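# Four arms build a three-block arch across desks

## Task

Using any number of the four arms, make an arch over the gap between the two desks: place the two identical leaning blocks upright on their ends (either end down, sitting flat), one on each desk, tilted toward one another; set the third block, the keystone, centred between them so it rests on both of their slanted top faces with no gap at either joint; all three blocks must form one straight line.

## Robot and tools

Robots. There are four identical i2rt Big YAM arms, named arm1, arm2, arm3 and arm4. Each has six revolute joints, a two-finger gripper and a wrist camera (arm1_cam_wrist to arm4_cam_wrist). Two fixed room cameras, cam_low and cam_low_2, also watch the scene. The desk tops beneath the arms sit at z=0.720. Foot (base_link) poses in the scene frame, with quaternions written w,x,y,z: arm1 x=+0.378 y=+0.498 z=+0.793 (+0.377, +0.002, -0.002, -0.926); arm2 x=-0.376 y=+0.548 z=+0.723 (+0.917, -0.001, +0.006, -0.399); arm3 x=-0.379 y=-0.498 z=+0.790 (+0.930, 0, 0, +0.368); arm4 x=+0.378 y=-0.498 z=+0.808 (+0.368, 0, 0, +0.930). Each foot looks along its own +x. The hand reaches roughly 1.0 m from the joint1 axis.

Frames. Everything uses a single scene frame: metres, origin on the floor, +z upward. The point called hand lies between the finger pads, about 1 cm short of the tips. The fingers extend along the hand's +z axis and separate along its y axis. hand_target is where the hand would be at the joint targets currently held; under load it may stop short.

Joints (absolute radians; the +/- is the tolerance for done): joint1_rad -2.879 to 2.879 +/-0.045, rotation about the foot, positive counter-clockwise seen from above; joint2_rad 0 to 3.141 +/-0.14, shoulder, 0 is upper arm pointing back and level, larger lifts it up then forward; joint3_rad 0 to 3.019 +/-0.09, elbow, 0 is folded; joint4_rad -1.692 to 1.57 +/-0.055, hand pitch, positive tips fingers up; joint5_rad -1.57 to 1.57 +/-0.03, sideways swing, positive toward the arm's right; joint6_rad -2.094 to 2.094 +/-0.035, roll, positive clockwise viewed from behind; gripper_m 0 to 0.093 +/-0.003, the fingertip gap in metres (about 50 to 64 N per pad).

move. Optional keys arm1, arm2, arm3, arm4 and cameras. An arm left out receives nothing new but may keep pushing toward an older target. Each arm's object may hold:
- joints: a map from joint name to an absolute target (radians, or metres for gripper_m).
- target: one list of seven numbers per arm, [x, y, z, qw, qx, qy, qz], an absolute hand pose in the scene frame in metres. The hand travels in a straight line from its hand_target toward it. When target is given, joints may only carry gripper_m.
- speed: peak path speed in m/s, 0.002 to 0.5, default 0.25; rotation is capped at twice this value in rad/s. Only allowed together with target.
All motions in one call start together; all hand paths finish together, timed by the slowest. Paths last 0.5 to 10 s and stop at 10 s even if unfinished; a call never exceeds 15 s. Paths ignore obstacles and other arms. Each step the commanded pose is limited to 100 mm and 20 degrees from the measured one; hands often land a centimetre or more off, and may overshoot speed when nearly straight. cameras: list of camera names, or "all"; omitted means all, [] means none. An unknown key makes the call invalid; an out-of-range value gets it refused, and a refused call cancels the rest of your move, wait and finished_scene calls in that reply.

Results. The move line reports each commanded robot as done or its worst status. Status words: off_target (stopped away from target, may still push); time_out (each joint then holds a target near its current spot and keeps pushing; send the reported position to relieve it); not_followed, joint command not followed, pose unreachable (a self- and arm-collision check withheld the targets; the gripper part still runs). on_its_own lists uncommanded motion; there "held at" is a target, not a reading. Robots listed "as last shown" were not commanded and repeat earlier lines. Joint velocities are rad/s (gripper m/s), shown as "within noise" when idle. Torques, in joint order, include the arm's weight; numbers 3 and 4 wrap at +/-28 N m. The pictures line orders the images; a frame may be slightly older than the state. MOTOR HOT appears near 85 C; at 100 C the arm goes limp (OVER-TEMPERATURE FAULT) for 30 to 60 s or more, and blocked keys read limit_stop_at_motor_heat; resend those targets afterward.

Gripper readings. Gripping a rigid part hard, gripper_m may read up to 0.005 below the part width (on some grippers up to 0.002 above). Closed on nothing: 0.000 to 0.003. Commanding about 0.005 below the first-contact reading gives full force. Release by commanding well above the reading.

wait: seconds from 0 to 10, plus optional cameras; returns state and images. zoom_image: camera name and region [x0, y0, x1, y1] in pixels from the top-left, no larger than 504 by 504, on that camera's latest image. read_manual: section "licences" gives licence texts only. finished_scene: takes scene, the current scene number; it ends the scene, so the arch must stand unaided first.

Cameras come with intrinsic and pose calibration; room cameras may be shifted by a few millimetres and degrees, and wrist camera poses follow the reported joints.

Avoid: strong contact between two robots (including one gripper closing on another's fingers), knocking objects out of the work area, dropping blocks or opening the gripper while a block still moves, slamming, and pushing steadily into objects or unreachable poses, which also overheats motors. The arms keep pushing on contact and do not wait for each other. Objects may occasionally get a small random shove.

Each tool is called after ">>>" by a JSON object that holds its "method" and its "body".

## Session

>>> {"method": "move", "body": {}}

Scene clock: 0.00 s.
Joint torques (N m): no reading
Motor temperatures (°C): arm1=[27 22 21 23 23 20 19] | arm2=[26 22 25 21 22 24 22] | arm3=[30 21 21 20 20 19 21] | arm4=[27 21 23 19 21 20 23]
Heat: arm1: hottest joint1_rad 27 °C; arm2: hottest joint1_rad 26 °C; arm3: hottest joint1_rad 30 °C; arm4: hottest joint1_rad 27 °C.
Joint velocities: within noise
arm1.joint_positions: joint1_rad=+0.345 joint2_rad=+0.594 joint3_rad=+1.451 joint4_rad=-1.142 joint5_rad=-0.223 joint6_rad=-0.092 gripper_m=+0.09396
arm1.joint_status: not commanded
arm1.hand: x=+0.3091 y=+0.2772 z=+1.4129 quat_wxyz=(-0.372, -0.617, -0.506, +0.474) (m; scene frame)
arm1.hand_target: x=+0.3113 y=+0.2819 z=+1.4275 quat_wxyz=(-0.378, -0.608, -0.502, +0.486) (m; scene frame)
arm1.hand_status: not commanded
arm2.joint_positions: joint1_rad=-0.068 joint2_rad=+0.615 joint3_rad=+1.398 joint4_rad=-1.168 joint5_rad=-0.283 joint6_rad=+0.288 gripper_m=+0.09396
arm2.joint_status: not commanded
arm2.hand: x=-0.1788 y=+0.3871 z=+1.3047 quat_wxyz=(-0.558, -0.390, -0.730, +0.053) (m; scene frame)
arm2.hand_target: x=-0.1809 y=+0.3898 z=+1.3157 quat_wxyz=(-0.568, -0.385, -0.725, +0.057) (m; scene frame)
arm2.hand_status: not commanded
arm3.joint_positions: joint1_rad=+0.182 joint2_rad=+0.451 joint3_rad=+1.328 joint4_rad=-1.343 joint5_rad=-0.094 joint6_rad=+0.348 gripper_m=+0.09396
arm3.joint_status: not commanded
arm3.hand: x=-0.2874 y=-0.3491 z=+1.3304 quat_wxyz=(-0.396, +0.269, -0.807, -0.346) (m; scene frame)
arm3.hand_target: x=-0.2891 y=-0.3515 z=+1.3411 quat_wxyz=(-0.404, +0.268, -0.800, -0.352) (m; scene frame)
arm3.hand_status: not commanded
arm4.joint_positions: joint1_rad=-0.473 joint2_rad=+0.619 joint3_rad=+1.459 joint4_rad=-1.277 joint5_rad=-0.089 joint6_rad=-0.045 gripper_m=+0.09396
arm4.joint_status: not commanded
arm4.hand: x=+0.2857 y=-0.2863 z=+1.3940 quat_wxyz=(-0.288, +0.713, -0.449, -0.454) (m; scene frame)
arm4.hand_target: x=+0.2869 y=-0.2895 z=+1.4066 quat_wxyz=(-0.296, +0.707, -0.445, -0.463) (m; scene frame)
arm4.hand_status: not commanded
pictures: arm1_cam_wrist, arm2_cam_wrist, arm3_cam_wrist, arm4_cam_wrist, cam_low, cam_low_2
camera_calibration:
arm1_cam_wrist: T_world_to_cam=[[-0.979322, 0.201831, -0.0138829, 0.269089], [0.17125, 0.790489, -0.588049, 0.558543], [-0.107712, -0.578267, -0.808706, 1.45809], [0, 0, 0, 1]] pos_world=[0.324928, 0.347335, 1.51136]
arm2_cam_wrist: T_world_to_cam=[[-0.656907, -0.658749, -0.366774, 0.613599], [-0.450242, 0.732933, -0.509992, 0.312301], [0.604777, -0.16988, -0.778065, 1.30729], [0, 0, 0, 1]] pos_world=[-0.246929, 0.397394, 1.40148]
arm3_cam_wrist: T_world_to_cam=[[0.700606, -0.623994, -0.346095, 0.443699], [-0.711833, -0.577598, -0.399593, 0.128666], [0.0494399, 0.52632, -0.848848, 1.4506], [0, 0, 0, 1]] pos_world=[-0.290987, -0.412297, 1.43632]
arm4_cam_wrist: T_world_to_cam=[[0.905002, 0.425223, 0.0124736, -0.154519], [0.378225, -0.790863, -0.481125, 0.340053], [-0.194721, 0.440137, -0.876563, 1.52879], [0, 0, 0, 1]] pos_world=[0.30891, -0.338235, 1.50561]

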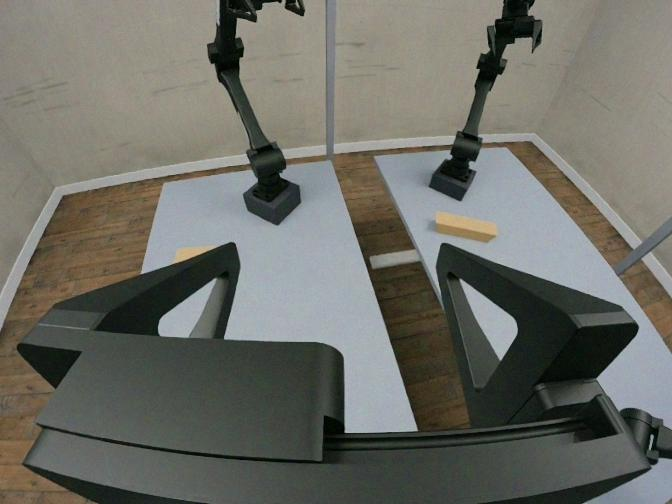

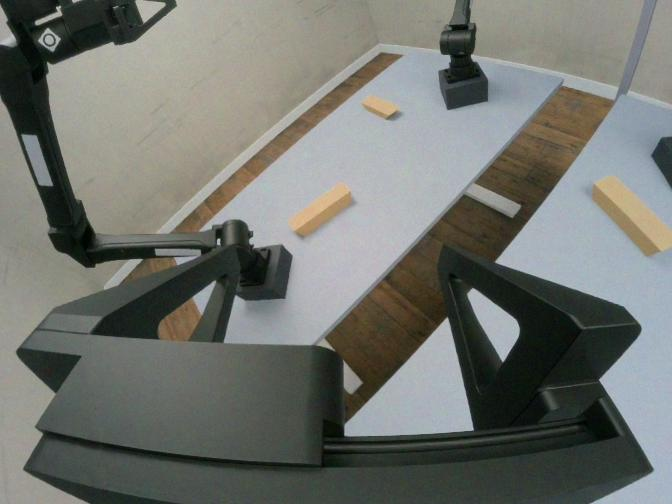

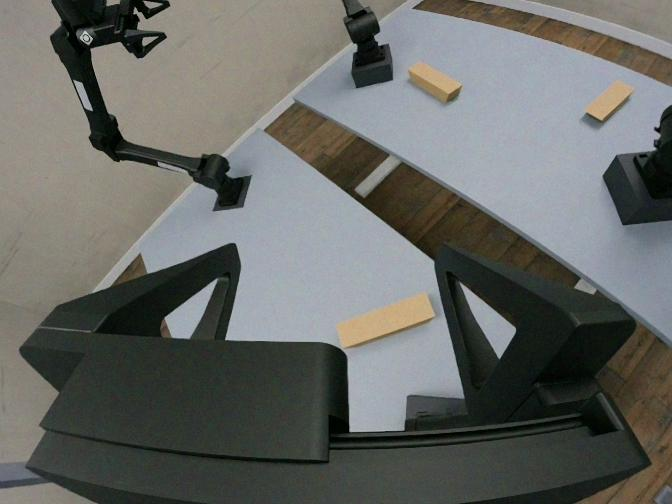

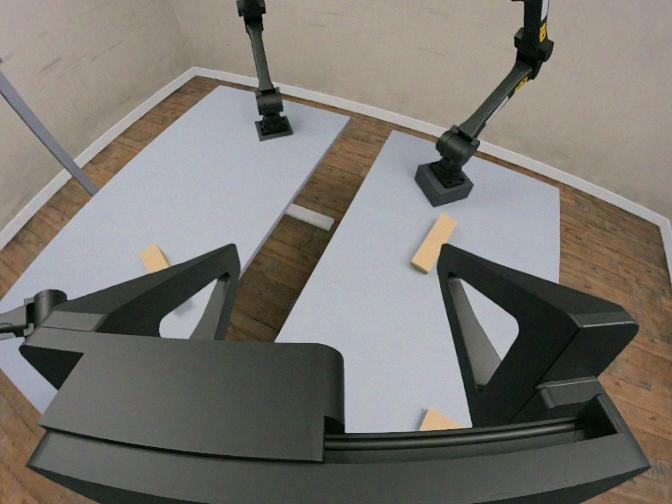

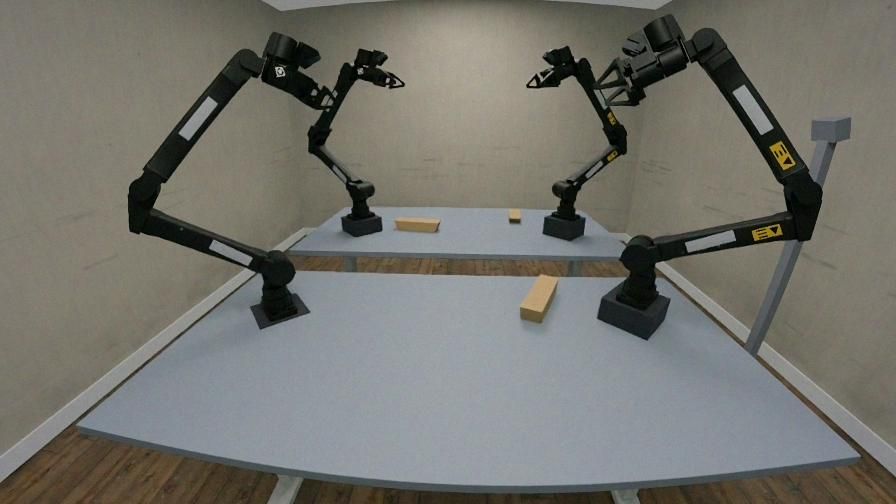

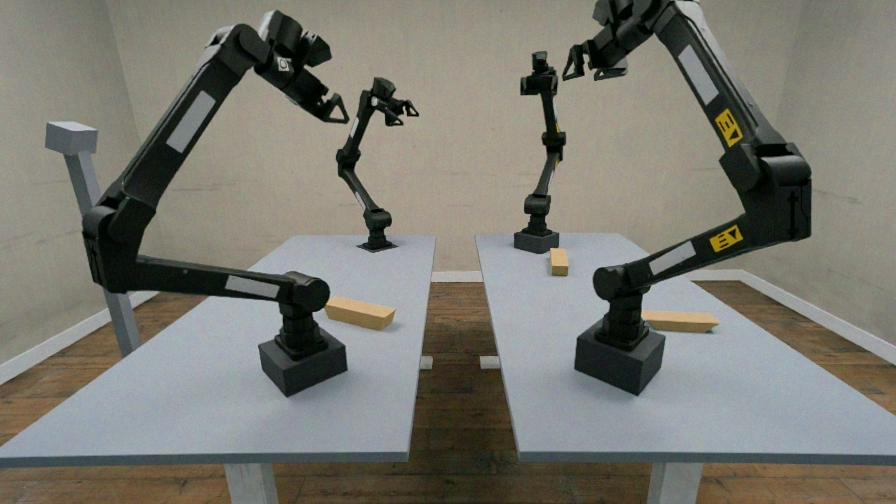

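>>> {"method": "zoom_image", "body": {"camera": "cam_low_2", "region": [300, 230, 740, 350]}}

>>> {"method": "zoom_image", "body": {"camera": "arm2_cam_wrist", "region": [270, 60, 670, 290]}}

>>> {"method": "zoom_image", "body": {"camera": "cam_low", "region": [380, 195, 580, 335]}}

>>> {"method": "zoom_image", "body": {"camera": "arm3_cam_wrist", "region": [320, 40, 660, 360]}}

Scaled by 1.145 from the camera's 896x504 image, which has a finer 1280x720 frame.

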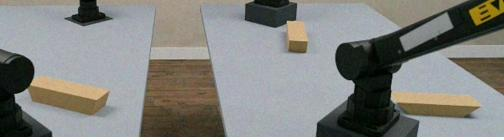

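Scaled by 1.260 from the camera's 672x504 image, which has a finer 960x720 frame.

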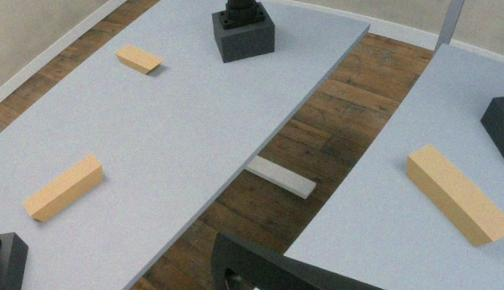

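Scaled by 2.520 from the camera's 896x504 image, which has a finer 1280x720 frame.

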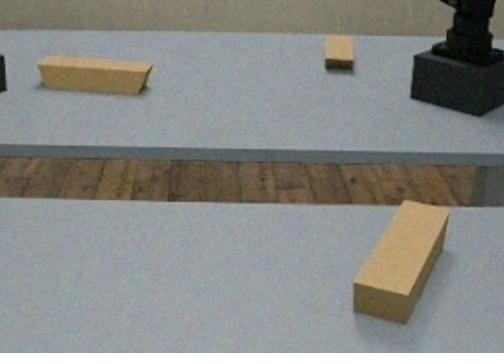

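Scaled by 1.482 from the camera's 672x504 image, which has a finer 960x720 frame.

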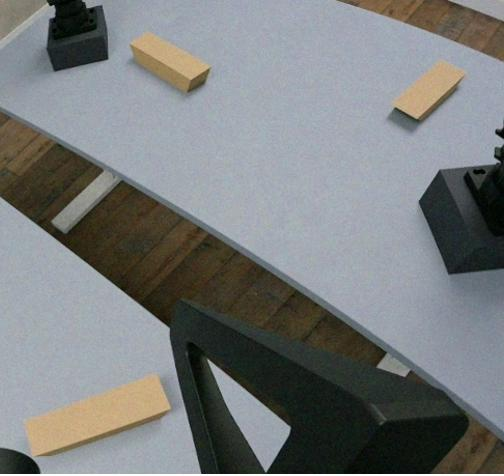

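>>> {"method": "move", "body": {"arm1": {"target":[0.41,0.172,0.875,0.1075,-0.773,-0.6096,-0.1363]}, "arm3": {"target":[-0.252,-0.244,0.875,-0.1682,0.2432,0.9543,0.0429]}, "arm4": {"target":[0.643,-0.28,0.88,0,0.0785,0.9969,0]}, "arm2": {"target":[-0.14,0.18,1.19,0.5202,0.3767,0.716,-0.2737]}}}

Scene clock: 23.60 s.
Joint torques (N m): arm1=[1.38 -8.53 10.59 -0.29 -0.2 -0.01] | arm2=[-2.2 -2.32 9.91 2.15 0.07 -0.2] | arm3=[-0.62 -5.07 6.63 -0.02 -0.3 0.29] | arm4=[1.2 -9.29 10.58 0.85 0.15 0.14]
Motor temperatures (°C): arm1=[27 22 23 24 23 20 19] | arm2=[26 22 29 22 22 24 22] | arm3=[30 21 23 20 20 19 21] | arm4=[27 21 26 19 21 20 23]
Heat: arm1: hottest joint1_rad 27 °C; arm2: hottest joint3_rad 29 °C; arm3: hottest joint1_rad 30 °C; arm4: hottest joint1_rad 27 °C.
move: arm1 off_target; arm2 done; arm3 off_target; arm4 off_target
Joint velocities: within noise
arm1.joint_positions: joint1_rad=+0.835 joint2_rad=+1.543 joint3_rad=+0.978 joint4_rad=-1.366 joint5_rad=-0.086 joint6_rad=+0.261 gripper_m=+0.09396
arm1.joint_status: not commanded
arm1.hand: x=+0.4042 y=+0.1831 z=+0.8712 quat_wxyz=(+0.116, -0.773, -0.608, -0.142) (m; scene frame)
arm1.hand_target: x=+0.4099 y=+0.1709 z=+0.8761 quat_wxyz=(+0.104, -0.772, -0.613, -0.133) (m; scene frame)
arm1.hand_status: off_target (0.013 m and 1.2 deg from the pose sent, 0.557 m and 94.2 deg at the start)
arm2.joint_positions: joint1_rad=-0.203 joint2_rad=+0.853 joint3_rad=+1.085 joint4_rad=-0.539 joint5_rad=-0.069 joint6_rad=+0.004 gripper_m=+0.09396
arm2.joint_status: not commanded
arm2.hand: x=-0.1374 y=+0.1860 z=+1.1940 quat_wxyz=(-0.525, -0.378, -0.716, +0.265) (m; scene frame)
arm2.hand_target: x=-0.1400 y=+0.1804 z=+1.1904 quat_wxyz=(-0.521, -0.376, -0.716, +0.273) (m; scene frame)
arm2.hand_status: done (0.008 m and 1.1 deg from the pose sent, 0.240 m and 25.8 deg at the start)
arm3.joint_positions: joint1_rad=+0.170 joint2_rad=+1.222 joint3_rad=+0.720 joint4_rad=-1.124 joint5_rad=-0.335 joint6_rad=+1.376 gripper_m=+0.09396
arm3.joint_status: not commanded
arm3.hand: x=-0.2553 y=-0.2425 z=+0.8801 quat_wxyz=(+0.164, -0.226, -0.959, -0.044) (m; scene frame)
arm3.hand_target: x=-0.2525 y=-0.2445 z=+0.8761 quat_wxyz=(+0.166, -0.239, -0.956, -0.042) (m; scene frame)
arm3.hand_status: off_target (0.006 m and 2.1 deg from the pose sent, 0.469 m and 98.5 deg at the start)
arm4.joint_positions: joint1_rad=-1.691 joint2_rad=+1.365 joint3_rad=+0.791 joint4_rad=-1.051 joint5_rad=-0.012 joint6_rad=+0.826 gripper_m=+0.09397
arm4.joint_status: not commanded
arm4.hand: x=+0.6206 y=-0.2922 z=+0.8703 quat_wxyz=(+0.024, -0.065, -0.998, +0.015) (m; scene frame)
arm4.hand_target: x=+0.6405 y=-0.2804 z=+0.8816 quat_wxyz=(+0.005, -0.076, -0.997, -0.002) (m; scene frame)
arm4.hand_status: off_target (0.027 m and 3.6 deg from the pose sent, 0.626 m and 133.8 deg at the start)
pictures: arm1_cam_wrist, arm2_cam_wrist, arm3_cam_wrist, arm4_cam_wrist, cam_low, cam_low_2
camera_calibration:
arm1_cam_wrist: T_world_to_cam=[[-0.963421, 0.267987, 0.0014476, 0.341684], [0.13842, 0.492985, 0.858956, -0.894747], [0.229476, 0.827737, -0.512047, 0.323664], [0, 0, 0, 1]] pos_world=[0.378764, 0.0816205, 0.933785]
arm2_cam_wrist: T_world_to_cam=[[-0.840469, -0.541041, -0.0297849, 0.0182962], [-0.401648, 0.658943, -0.635982, 0.592685], [0.363719, -0.52256, -0.771129, 1.18615], [0, 0, 0, 1]] pos_world=[-0.177996, 0.239187, 1.29216]
arm3_cam_wrist: T_world_to_cam=[[-0.449735, -0.89316, 0.00190946, -0.333352], [-0.504434, 0.255762, 0.824701, -0.789308], [-0.737078, 0.369934, -0.565566, 0.522637], [0, 0, 0, 1]] pos_world=[-0.16285, -0.289203, 0.947166]
arm4_cam_wrist: T_world_to_cam=[[-0.121773, -0.991741, 0.0402637, -0.249561], [-0.769485, 0.119951, 0.6273, -0.0294274], [-0.626949, 0.0454061, -0.777736, 1.20448], [0, 0, 0, 1]] pos_world=[0.702115, -0.298661, 0.965278]

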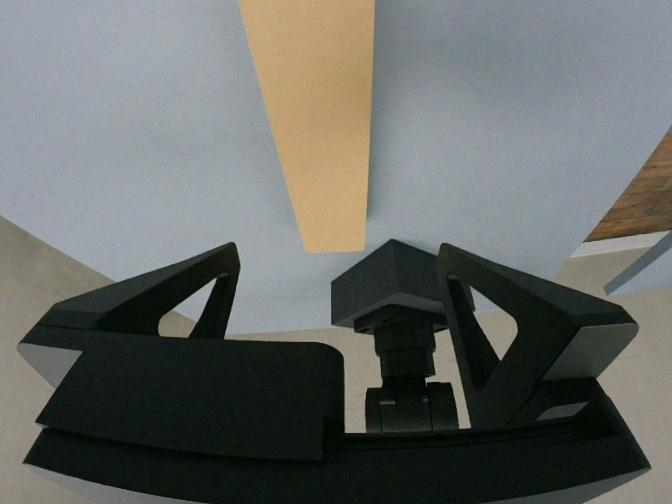

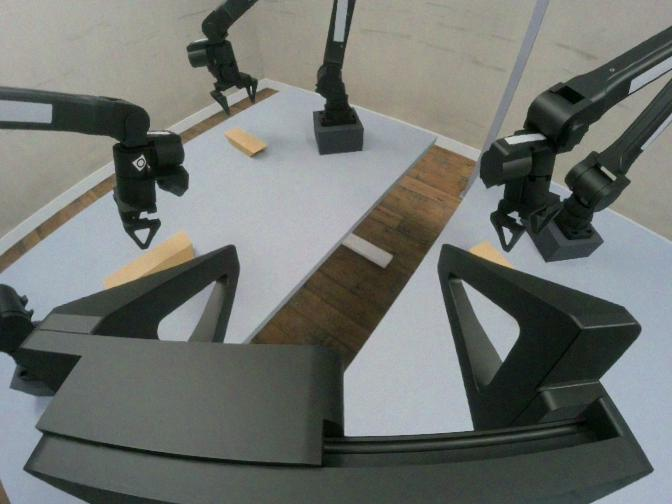

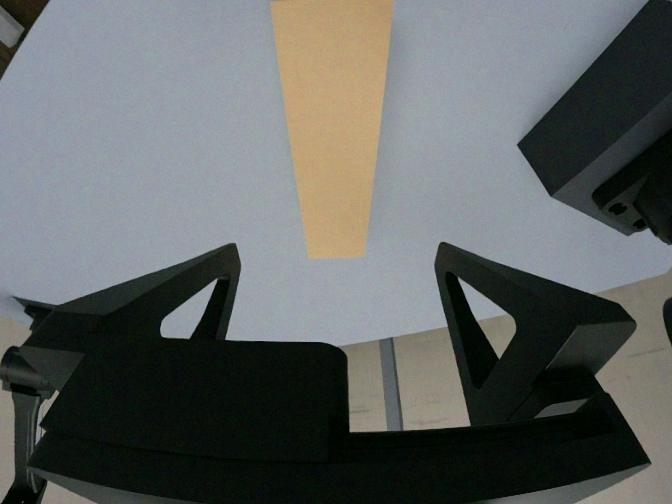

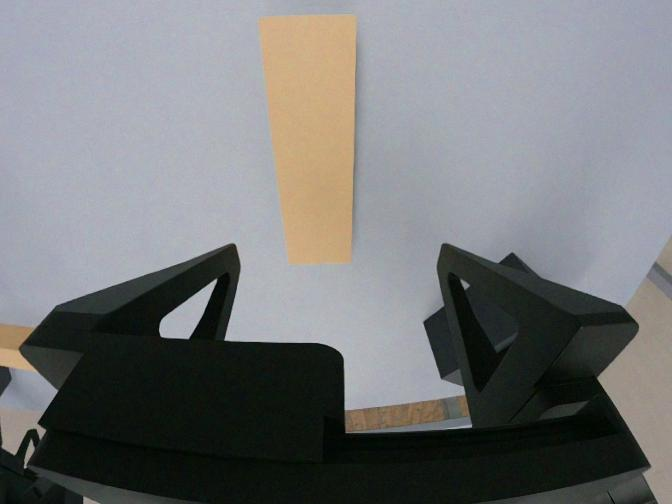

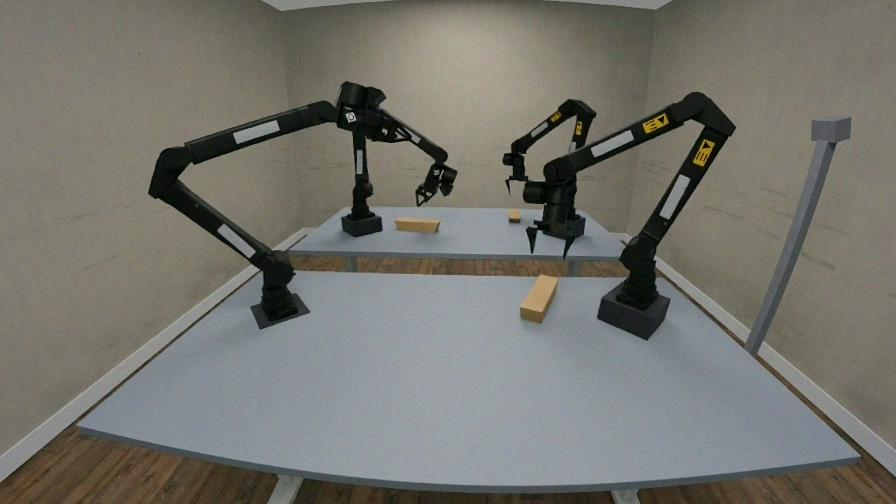

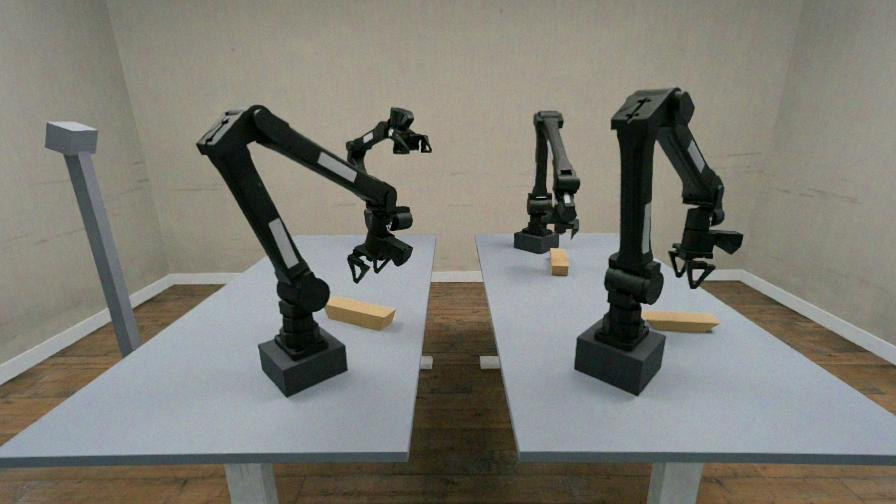

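>>> {"method": "move", "body": {"arm1": {"target":[0.4327,0.2113,0.799,0.1083,-0.7696,-0.6144,-0.1357],"speed":0.2}, "arm3": {"target":[-0.288,-0.2245,0.791,-0.1682,0.2432,0.9543,0.0429],"speed":0.2}, "arm4": {"target":[0.640,-0.267,0.812,0.02,0.0785,0.9969,0.012],"speed":0.2}, "cameras": ["arm1_cam_wrist","arm3_cam_wrist","arm4_cam_wrist"]}}

Scene clock: 29.93 s.
Joint torques (N m): arm1=[1.2 -7.53 6.67 -0.23 -0.19 0.03] | arm2=[-1.85 -2.02 9.91 2.06 0.08 -0.2] | arm3=[2.26 -5.19 5.35 0.08 -0.2 0.3] | arm4=[2.78 -9.99 6.97 1.14 0.17 0.11]
Motor temperatures (°C): arm1=[27 22 24 24 23 20 19] | arm2=[26 22 30 22 22 24 22] | arm3=[30 21 24 20 20 19 21] | arm4=[27 21 27 19 21 20 23]
Heat: arm1: hottest joint1_rad 27 °C; arm2: hottest joint3_rad 30 °C; arm3: hottest joint1_rad 30 °C; arm4: hottest joint1_rad 27 °C.
move: arm1 done; arm3 done; arm4 done
Joint velocities: within noise
arm1.joint_positions: joint1_rad=+0.908 joint2_rad=+1.594 joint3_rad=+0.816 joint4_rad=-1.123 joint5_rad=-0.108 joint6_rad=+0.321 gripper_m=+0.09396
arm1.joint_status: not commanded
arm1.hand: x=+0.4283 y=+0.2103 z=+0.8022 quat_wxyz=(+0.107, -0.771, -0.613, -0.135) (m; scene frame)
arm1.hand_target: x=+0.4325 y=+0.2111 z=+0.7991 quat_wxyz=(+0.108, -0.770, -0.614, -0.135) (m; scene frame)
arm1.hand_status: done (0.006 m and 0.3 deg from the pose sent, 0.083 m and 1.4 deg at the start)
arm2.joint_positions: joint1_rad=-0.203 joint2_rad=+0.853 joint3_rad=+1.085 joint4_rad=-0.539 joint5_rad=-0.067 joint6_rad=+0.004 gripper_m=+0.09396
arm2.joint_status: not commanded
arm2.hand: x=-0.1376 y=+0.1859 z=+1.1940 quat_wxyz=(-0.524, -0.378, -0.715, +0.265) (m; scene frame)
arm2.hand_target: x=-0.1402 y=+0.1803 z=+1.1903 quat_wxyz=(-0.521, -0.377, -0.715, +0.274) (m; scene frame)
arm2.hand_status: not commanded
arm3.joint_positions: joint1_rad=+0.280 joint2_rad=+1.385 joint3_rad=+0.584 joint4_rad=-0.771 joint5_rad=-0.346 joint6_rad=+1.532 gripper_m=+0.09396
arm3.joint_status: not commanded
arm3.hand: x=-0.2824 y=-0.2243 z=+0.7957 quat_wxyz=(+0.166, -0.243, -0.954, -0.049) (m; scene frame)
arm3.hand_target: x=-0.2878 y=-0.2246 z=+0.7911 quat_wxyz=(+0.168, -0.244, -0.954, -0.043) (m; scene frame)
arm3.hand_status: done (0.007 m and 0.7 deg from the pose sent, 0.097 m and 2.1 deg at the start)
arm4.joint_positions: joint1_rad=-1.671 joint2_rad=+1.488 joint3_rad=+0.730 joint4_rad=-0.781 joint5_rad=+0.010 joint6_rad=+0.872 gripper_m=+0.09397
arm4.joint_status: not commanded
arm4.hand: x=+0.6374 y=-0.2738 z=+0.8132 quat_wxyz=(-0.015, -0.077, -0.997, -0.008) (m; scene frame)
arm4.hand_target: x=+0.6397 y=-0.2673 z=+0.8120 quat_wxyz=(-0.019, -0.078, -0.997, -0.011) (m; scene frame)
arm4.hand_status: done (0.007 m and 0.8 deg from the pose sent, 0.066 m and 6.1 deg at the start)
pictures: arm1_cam_wrist, arm3_cam_wrist, arm4_cam_wrist
camera_calibration:
arm1_cam_wrist: T_world_to_cam=[[-0.965935, 0.258701, -0.00655359, 0.367296], [0.132034, 0.514451, 0.847294, -0.844681], [0.222567, 0.817566, -0.531083, 0.280639], [0, 0, 0, 1]] pos_world=[0.403849, 0.110086, 0.867144]
arm3_cam_wrist: T_world_to_cam=[[-0.483218, -0.875499, -0.000922306, -0.332374], [-0.490926, 0.270086, 0.828279, -0.7339], [-0.724908, 0.400692, -0.560316, 0.454215], [0, 0, 0, 1]] pos_world=[-0.191635, -0.274778, 0.86207]
arm4_cam_wrist: T_world_to_cam=[[-0.14792, -0.988958, -0.00901272, -0.169481], [-0.814028, 0.11657, 0.569009, 0.0919293], [-0.561675, 0.0915044, -0.822282, 1.177], [0, 0, 0, 1]] pos_world=[0.710853, -0.286026, 0.913988]

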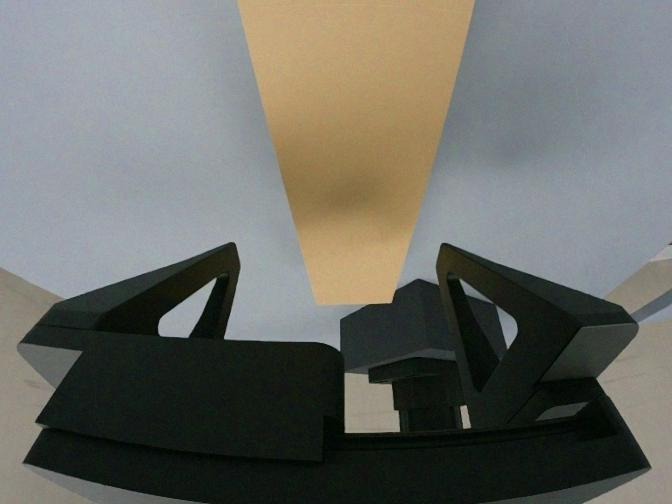

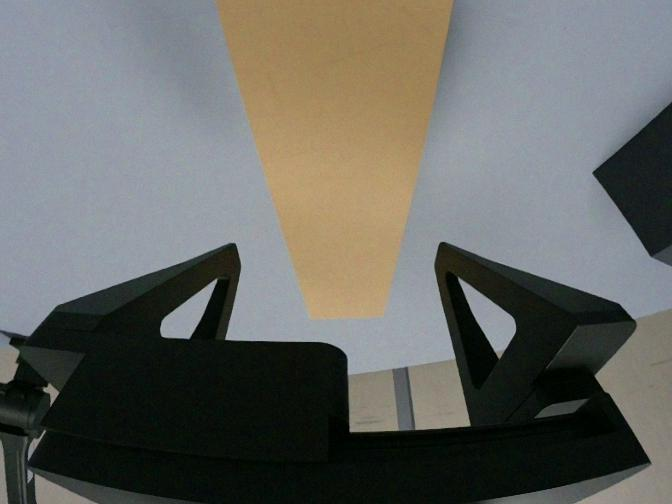

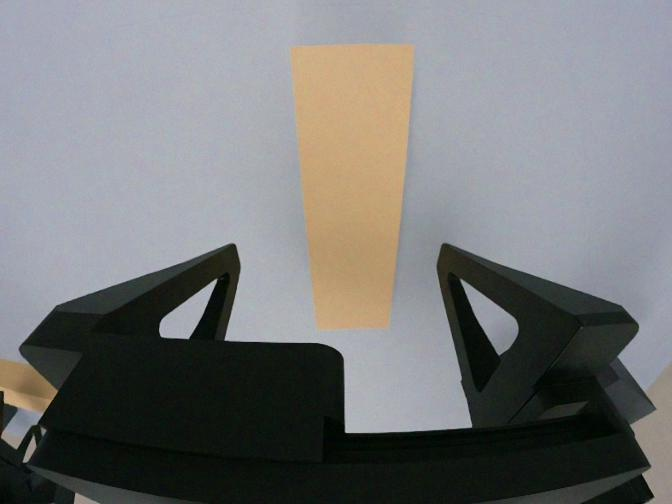

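>>> {"method": "move", "body": {"arm1": {"target":[0.4345,0.247,0.744,0.1083,-0.7696,-0.6144,-0.1357],"speed":0.1}, "arm3": {"target":[-0.3164,-0.2128,0.743,-0.1689,0.2274,0.9582,0.0401],"speed":0.1}, "arm4": {"target":[0.625,-0.2743,0.744,0.008,0.063,0.998,0.006],"speed":0.1}, "cameras": ["arm1_cam_wrist","arm3_cam_wrist","arm4_cam_wrist"]}}

Scene clock: 36.27 s.
Joint torques (N m): arm1=[1.26 -6.89 4.93 -0.2 -0.21 0.03] | arm2=[-1.85 -2.14 9.92 2 0.08 -0.21] | arm3=[2.02 -6.07 4.1 0.2 -0.2 0.29] | arm4=[2.78 -10.4 5.2 1.07 -0.02 -0.11]
Motor temperatures (°C): arm1=[27 22 24 23 23 20 19] | arm2=[26 22 30 22 22 24 22] | arm3=[30 21 24 20 20 19 21] | arm4=[27 22 27 19 21 20 23]
Heat: arm1: hottest joint1_rad 27 °C; arm2: hottest joint3_rad 30 °C; arm3: hottest joint1_rad 30 °C; arm4: hottest joint1_rad 27 °C.
move: arm1 done; arm3 done; arm4 done
Joint velocities: within noise
arm1.joint_positions: joint1_rad=+0.925 joint2_rad=+1.659 joint3_rad=+0.681 joint4_rad=-0.919 joint5_rad=-0.115 joint6_rad=+0.336 gripper_m=+0.09396
arm1.joint_status: not commanded
arm1.hand: x=+0.4306 y=+0.2444 z=+0.7474 quat_wxyz=(+0.106, -0.771, -0.614, -0.135) (m; scene frame)
arm1.hand_target: x=+0.4346 y=+0.2472 z=+0.7441 quat_wxyz=(+0.108, -0.769, -0.615, -0.136) (m; scene frame)
arm1.hand_status: done (0.006 m and 0.3 deg from the pose sent, 0.069 m and 0.3 deg at the start)
arm2: as last shown
arm3.joint_positions: joint1_rad=+0.387 joint2_rad=+1.527 joint3_rad=+0.539 joint4_rad=-0.556 joint5_rad=-0.346 joint6_rad=+1.610 gripper_m=+0.09396
arm3.joint_status: not commanded
arm3.hand: x=-0.3103 y=-0.2108 z=+0.7476 quat_wxyz=(+0.167, -0.227, -0.958, -0.047) (m; scene frame)
arm3.hand_target: x=-0.3160 y=-0.2128 z=+0.7432 quat_wxyz=(+0.169, -0.227, -0.958, -0.040) (m; scene frame)
arm3.hand_status: done (0.008 m and 0.8 deg from the pose sent, 0.064 m and 2.2 deg at the start)
arm4.joint_positions: joint1_rad=-1.663 joint2_rad=+1.641 joint3_rad=+0.655 joint4_rad=-0.571 joint5_rad=+0.005 joint6_rad=+0.874 gripper_m=+0.09397
arm4.joint_status: not commanded
arm4.hand: x=+0.6257 y=-0.2797 z=+0.7473 quat_wxyz=(-0.007, -0.074, -0.997, -0.003) (m; scene frame)
arm4.hand_target: x=+0.6249 y=-0.2744 z=+0.7441 quat_wxyz=(-0.008, -0.064, -0.998, -0.006) (m; scene frame)
arm4.hand_status: done (0.006 m and 1.3 deg from the pose sent, 0.070 m and 1.8 deg at the start)
pictures: arm1_cam_wrist, arm3_cam_wrist, arm4_cam_wrist
camera_calibration:
arm1_cam_wrist: T_world_to_cam=[[-0.965957, 0.258529, -0.00946193, 0.362421], [0.129796, 0.515954, 0.846725, -0.815034], [0.223785, 0.816672, -0.531946, 0.223517], [0, 0, 0, 1]] pos_world=[0.405852, 0.144283, 0.812438]
arm3_cam_wrist: T_world_to_cam=[[-0.453152, -0.891431, -0.0018803, -0.327312], [-0.499499, 0.252168, 0.828801, -0.718273], [-0.738345, 0.376512, -0.55954, 0.391895], [0, 0, 0, 1]] pos_world=[-0.217746, -0.258204, 0.813971]
arm4_cam_wrist: T_world_to_cam=[[-0.141957, -0.989872, 0.0010973, -0.189105], [-0.805561, 0.116169, 0.581013, 0.106193], [-0.575257, 0.0815949, -0.813893, 1.11631], [0, 0, 0, 1]] pos_world=[0.700866, -0.290612, 0.847066]

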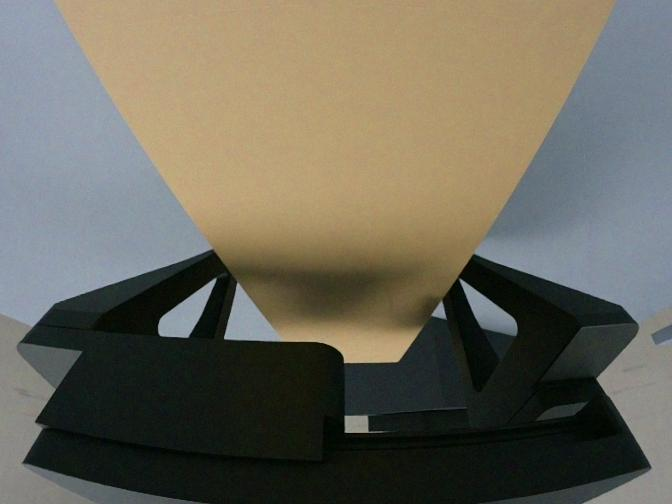

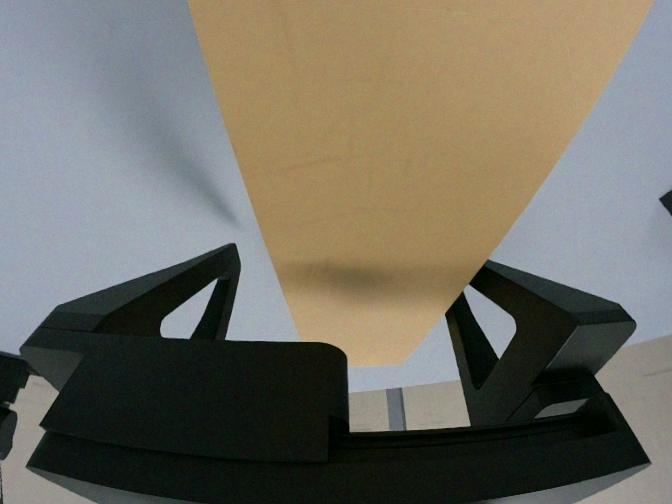

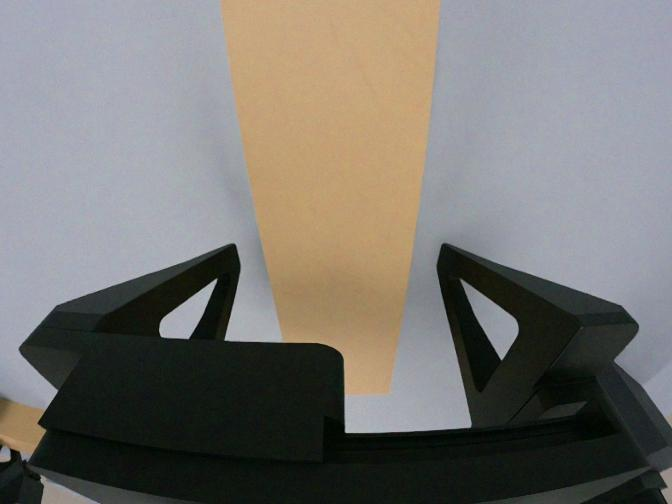

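>>> {"method": "move", "body": {"arm1": {"target":[0.4345,0.2475,0.751,0.1083,-0.7696,-0.6144,-0.1357],"speed":0.1}, "arm3": {"target":[-0.3224,-0.2248,0.743,-0.1689,0.2274,0.9582,0.0401],"speed":0.1}, "arm4": {"joints":{"gripper_m":0.05}}, "cameras": ["arm1_cam_wrist","arm3_cam_wrist","arm4_cam_wrist"]}}

Scene clock: 43.47 s.
Joint torques (N m): arm1=[1.26 -8.53 5.09 -1.03 -0.18 0.03] | arm2=[-1.79 -2.2 9.89 2.03 0.11 -0.21] | arm3=[2.26 -7.71 3.88 -0.02 -0.21 0.3] | arm4=[2.78 -10.46 5.19 1.07 -0.02 -0.1]
Motor temperatures (°C): arm1=[27 23 24 23 23 20 19] | arm2=[26 22 31 22 22 24 22] | arm3=[30 21 24 20 20 19 21] | arm4=[27 22 27 19 21 20 23]
Heat: arm1: hottest joint1_rad 27 °C; arm2: hottest joint3_rad 31 °C; arm3: hottest joint1_rad 30 °C; arm4: hottest joint1_rad 27 °C.
move: arm1 done; arm3 done; arm4 off_target
Joint velocities: within noise
arm1.joint_positions: joint1_rad=+0.925 joint2_rad=+1.659 joint3_rad=+0.681 joint4_rad=-0.921 joint5_rad=-0.115 joint6_rad=+0.338 gripper_m=+0.09396
arm1.joint_status: not commanded
arm1.hand: x=+0.4306 y=+0.2448 z=+0.7475 quat_wxyz=(+0.106, -0.771, -0.613, -0.135) (m; scene frame)
arm1.hand_target: x=+0.4344 y=+0.2476 z=+0.7509 quat_wxyz=(+0.108, -0.770, -0.614, -0.136) (m; scene frame)
arm1.hand_status: done (0.006 m and 0.3 deg from the pose sent, 0.006 m and 0.3 deg at the start)
arm2: as last shown
arm3.joint_positions: joint1_rad=+0.391 joint2_rad=+1.525 joint3_rad=+0.503 joint4_rad=-0.547 joint5_rad=-0.346 joint6_rad=+1.614 gripper_m=+0.09396
arm3.joint_status: not commanded
arm3.hand: x=-0.3184 y=-0.2265 z=+0.7407 quat_wxyz=(+0.169, -0.229, -0.958, -0.034) (m; scene frame)
arm3.hand_target: x=-0.3224 y=-0.2248 z=+0.7429 quat_wxyz=(+0.169, -0.227, -0.958, -0.040) (m; scene frame)
arm3.hand_status: done (0.005 m and 0.7 deg from the pose sent, 0.019 m and 0.8 deg at the start)
arm4.joint_positions: joint1_rad=-1.663 joint2_rad=+1.641 joint3_rad=+0.655 joint4_rad=-0.570 joint5_rad=+0.005 joint6_rad=+0.874 gripper_m=+0.05848
arm4.joint_status: gripper_m off_target (ended at +0.05852, target +0.05000)
arm4.hand: x=+0.6260 y=-0.2794 z=+0.7473 quat_wxyz=(-0.007, -0.074, -0.997, -0.004) (m; scene frame)
arm4.hand_target: x=+0.6252 y=-0.2743 z=+0.7441 quat_wxyz=(-0.008, -0.064, -0.998, -0.006) (m; scene frame)
arm4.hand_status: not commanded
pictures: arm1_cam_wrist, arm3_cam_wrist, arm4_cam_wrist
camera_calibration:
arm1_cam_wrist: T_world_to_cam=[[-0.965698, 0.259535, -0.00828763, 0.361139], [0.130968, 0.51438, 0.847502, -0.815988], [0.22422, 0.817346, -0.530727, 0.221954], [0, 0, 0, 1]] pos_world=[0.405853, 0.144586, 0.812342]
arm3_cam_wrist: T_world_to_cam=[[-0.452881, -0.891251, 0.0238896, -0.364013], [-0.490584, 0.271481, 0.828025, -0.70486], [-0.744463, 0.363277, -0.560182, 0.383508], [0, 0, 0, 1]] pos_world=[-0.22514, -0.27239, 0.807172]
arm4_cam_wrist: T_world_to_cam=[[-0.141927, -0.989877, -0.0000447495, -0.187949], [-0.806227, 0.115569, 0.580209, 0.107223], [-0.57433, 0.0823834, -0.814468, 1.11642], [0, 0, 0, 1]] pos_world=[0.700965, -0.290413, 0.847068]

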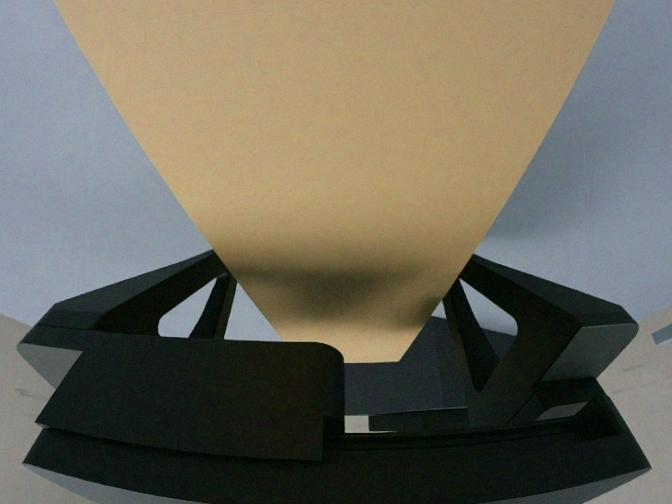

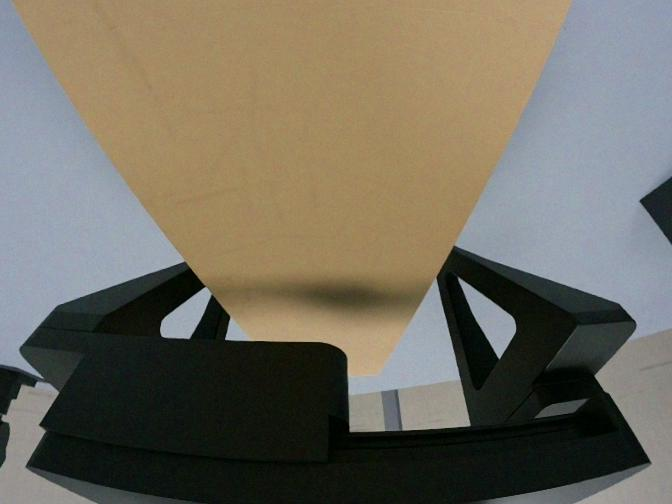

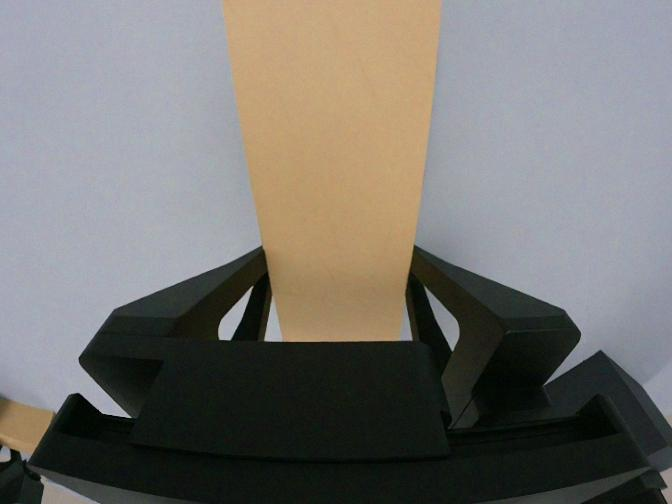

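>>> {"method": "move", "body": {"arm1": {"joints":{"gripper_m":0.05}}, "arm3": {"joints":{"gripper_m":0.05}}, "arm4": {"target":[0.625,-0.2743,0.86,0.008,0.063,0.998,0.006],"speed":0.2}, "cameras": ["arm1_cam_wrist","arm3_cam_wrist","arm4_cam_wrist"]}}

Scene clock: 46.20 s.
Joint torques (N m): arm1=[1.26 -8.47 5.14 -0.9 -0.16 0.04] | arm2=[-1.79 -2.14 9.99 2.04 0.09 -0.2] | arm3=[2.32 -7.06 3.88 -0.08 -0.18 0.3] | arm4=[2.78 -11.05 10.3 -0.2 -0.02 -0.11]
Motor temperatures (°C): arm1=[27 23 24 23 23 20 19] | arm2=[26 22 31 22 22 24 22] | arm3=[30 21 24 20 20 19 21] | arm4=[27 22 27 19 21 20 24]
Heat: arm1: hottest joint1_rad 27 °C; arm2: hottest joint3_rad 31 °C; arm3: hottest joint1_rad 30 °C; arm4: hottest joint1_rad 27 °C.
move: arm1 off_target; arm3 off_target; arm4 off_target
Joint velocities: within noise
arm1.joint_positions: joint1_rad=+0.926 joint2_rad=+1.659 joint3_rad=+0.681 joint4_rad=-0.922 joint5_rad=-0.115 joint6_rad=+0.339 gripper_m=+0.05915
arm1.joint_status: gripper_m off_target (ended at +0.05919, target +0.05000)
arm1.hand: x=+0.4308 y=+0.2452 z=+0.7476 quat_wxyz=(+0.107, -0.771, -0.613, -0.136) (m; scene frame)
arm1.hand_target: x=+0.4344 y=+0.2475 z=+0.7509 quat_wxyz=(+0.108, -0.770, -0.614, -0.136) (m; scene frame)
arm1.hand_status: not commanded
arm2: as last shown
arm3.joint_positions: joint1_rad=+0.391 joint2_rad=+1.523 joint3_rad=+0.503 joint4_rad=-0.535 joint5_rad=-0.346 joint6_rad=+1.614 gripper_m=+0.06100
arm3.joint_status: gripper_m off_target (ended at +0.06102, target +0.05000)
arm3.hand: x=-0.3171 y=-0.2235 z=+0.7412 quat_wxyz=(+0.168, -0.228, -0.958, -0.041) (m; scene frame)
arm3.hand_target: x=-0.3218 y=-0.2235 z=+0.7429 quat_wxyz=(+0.168, -0.226, -0.958, -0.043) (m; scene frame)
arm3.hand_status: not commanded
arm4.joint_positions: joint1_rad=-1.663 joint2_rad=+1.391 joint3_rad=+0.720 joint4_rad=-0.932 joint5_rad=+0.005 joint6_rad=+0.872 gripper_m=+0.05848
arm4.joint_status: not commanded
arm4.hand: x=+0.6119 y=-0.2918 z=+0.8401 quat_wxyz=(+0.009, -0.073, -0.997, +0.013) (m; scene frame)
arm4.hand_target: x=+0.6245 y=-0.2748 z=+0.8601 quat_wxyz=(-0.008, -0.062, -0.998, -0.006) (m; scene frame)
arm4.hand_status: off_target (0.030 m and 3.2 deg from the pose sent, 0.113 m and 1.3 deg at the start)
pictures: arm1_cam_wrist, arm3_cam_wrist, arm4_cam_wrist
camera_calibration:
arm1_cam_wrist: T_world_to_cam=[[-0.96552, 0.260228, -0.00727565, 0.360259], [0.131857, 0.512943, 0.848235, -0.81692], [0.224467, 0.818028, -0.52957, 0.220525], [0, 0, 0, 1]] pos_world=[0.406053, 0.144889, 0.812345]
arm3_cam_wrist: T_world_to_cam=[[-0.45302, -0.891448, 0.00967912, -0.35036], [-0.495475, 0.260788, 0.828549, -0.709729], [-0.741133, 0.370553, -0.559832, 0.386071], [0, 0, 0, 1]] pos_world=[-0.224243, -0.270298, 0.807572]
arm4_cam_wrist: T_world_to_cam=[[-0.139799, -0.989527, 0.0359488, -0.233711], [-0.785458, 0.132928, 0.604472, 0.0154974], [-0.60292, 0.0562681, -0.795815, 1.17926], [0, 0, 0, 1]] pos_world=[0.6905, -0.299679, 0.937508]

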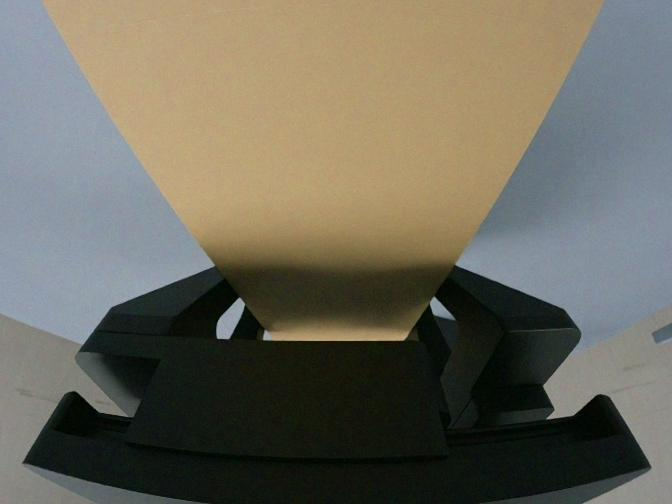

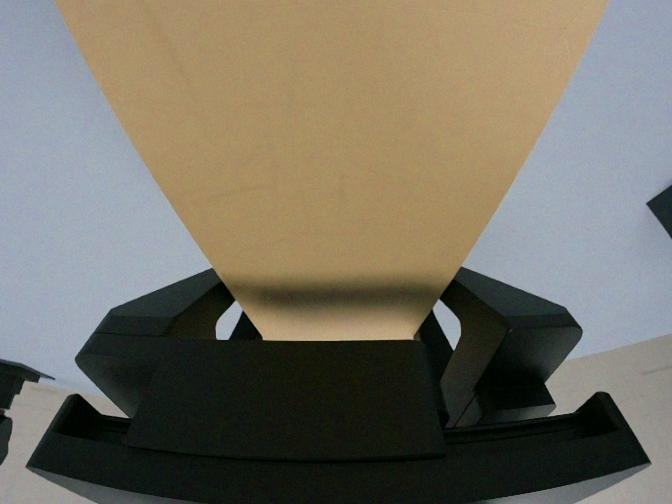

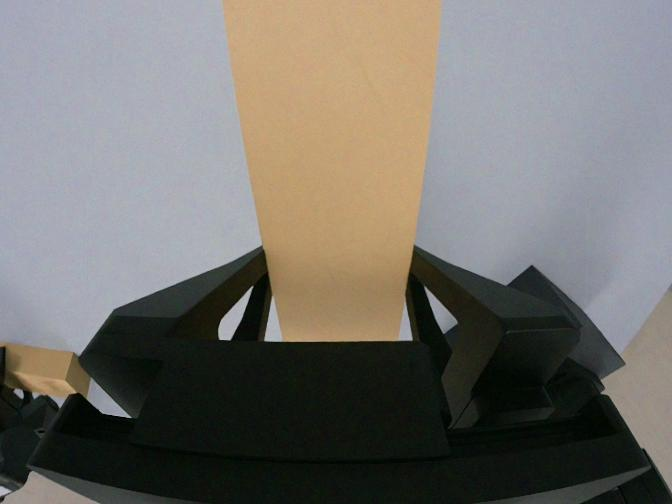

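>>> {"method": "move", "body": {"arm1": {"target":[0.33,0.12,0.93,0,-0.9848,0,-0.1737],"speed":0.25}, "arm3": {"target":[-0.29,-0.12,0.93,-0.1737,0,0.9848,0],"speed":0.25}, "arm4": {"target":[0.47,-0.18,1.1,0,-0.5,0.866,0],"speed":0.25}, "cameras": ["arm2_cam_wrist","cam_low","cam_low_2"]}}

Scene clock: 52.70 s.
Joint torques (N m): arm1=[-0.79 -10.87 15.99 -0.96 -0.21 0.08] | arm2=[-1.73 -2.32 9.89 2 0.1 -0.22] | arm3=[2.02 -10.11 12.74 -1.09 -0.07 0.04] | arm4=[2.55 -8.53 13.37 -0.32 -0.06 -0.13]
Motor temperatures (°C): arm1=[27 23 24 23 23 20 20] | arm2=[26 22 32 22 22 24 22] | arm3=[30 21 25 20 20 19 21] | arm4=[27 22 29 19 21 20 24]
Heat: arm1: hottest joint1_rad 27 °C; arm2: hottest joint3_rad 32 °C; arm3: hottest joint1_rad 30 °C; arm4: hottest joint3_rad 29 °C.
move: arm1 off_target; arm3 off_target; arm4 off_target
Joint velocities: within noise
arm1.joint_positions: joint1_rad=+0.536 joint2_rad=+1.483 joint3_rad=+0.987 joint4_rad=-1.269 joint5_rad=-0.327 joint6_rad=+1.273 gripper_m=+0.05923
arm1.joint_status: not commanded
arm1.hand: x=+0.3413 y=+0.1488 z=+0.8937 quat_wxyz=(+0.046, -0.982, -0.003, -0.185) (m; scene frame)
arm1.hand_target: x=+0.3305 y=+0.1229 z=+0.9301 quat_wxyz=(+0.000, -0.985, +0.001, -0.173) (m; scene frame)
arm1.hand_status: off_target (0.048 m and 5.5 deg from the pose sent, 0.243 m and 76.9 deg at the start)
arm2: as last shown
arm3.joint_positions: joint1_rad=+0.433 joint2_rad=+1.491 joint3_rad=+1.045 joint4_rad=-1.312 joint5_rad=-0.326 joint6_rad=+1.192 gripper_m=+0.06099
arm3.joint_status: not commanded
arm3.hand: x=-0.2941 y=-0.1444 z=+0.9061 quat_wxyz=(+0.185, -0.018, -0.982, +0.026) (m; scene frame)
arm3.hand_target: x=-0.2906 y=-0.1212 z=+0.9301 quat_wxyz=(+0.174, +0.001, -0.985, -0.001) (m; scene frame)
arm3.hand_status: off_target (0.034 m and 3.8 deg from the pose sent, 0.217 m and 26.8 deg at the start)
arm4.joint_positions: joint1_rad=-1.110 joint2_rad=+1.197 joint3_rad=+1.215 joint4_rad=-1.636 joint5_rad=+0.002 joint6_rad=+0.260 gripper_m=+0.05845
arm4.joint_status: not commanded
arm4.hand: x=+0.4694 y=-0.1944 z=+1.0772 quat_wxyz=(+0.016, +0.488, -0.873, +0.017) (m; scene frame)
arm4.hand_target: x=+0.4698 y=-0.1818 z=+1.0995 quat_wxyz=(+0.001, +0.497, -0.868, +0.001) (m; scene frame)
arm4.hand_status: off_target (0.027 m and 3.2 deg from the pose sent, 0.317 m and 68.4 deg at the start)
pictures: arm2_cam_wrist, cam_low, cam_low_2
camera_calibration:
arm2_cam_wrist: T_world_to_cam=[[-0.84128, -0.539802, -0.02936, 0.017163], [-0.400899, 0.659392, -0.635989, 0.592746], [0.362668, -0.523275, -0.771139, 1.18613], [0, 0, 0, 1]] pos_world=[-0.178101, 0.239084, 1.29216]

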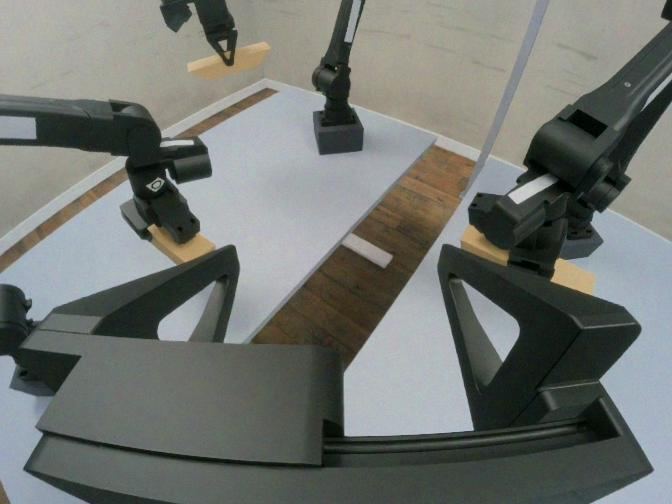

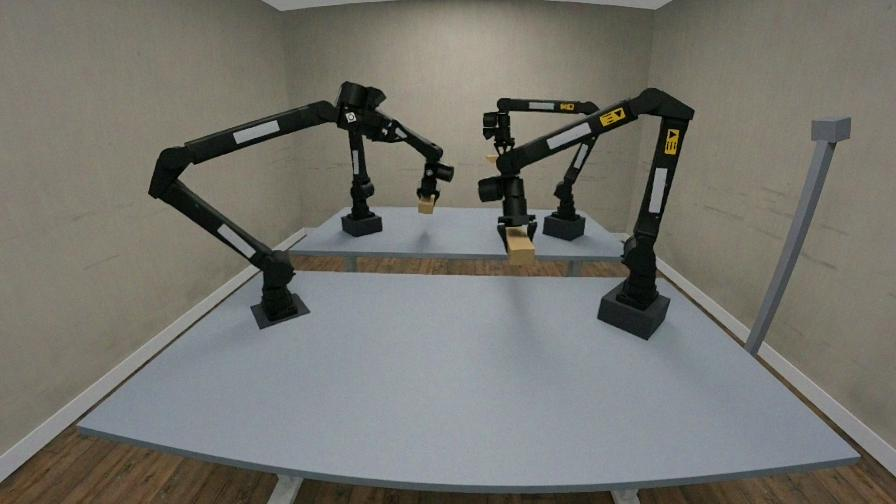

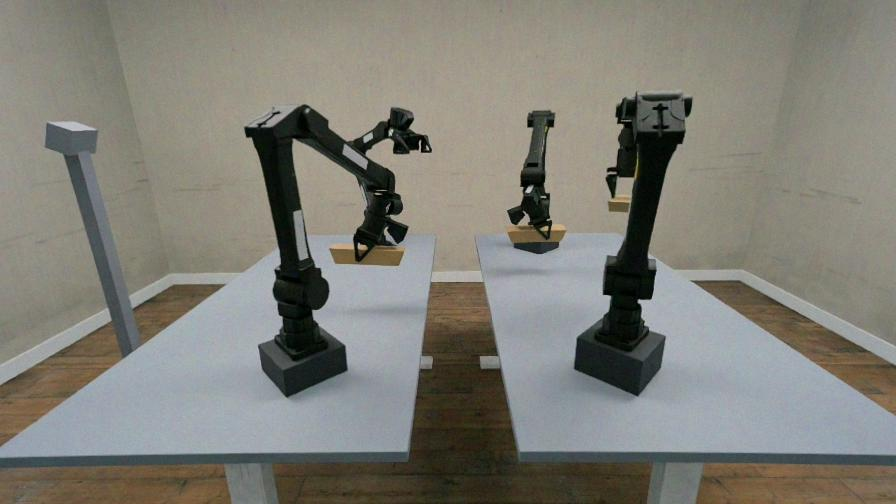

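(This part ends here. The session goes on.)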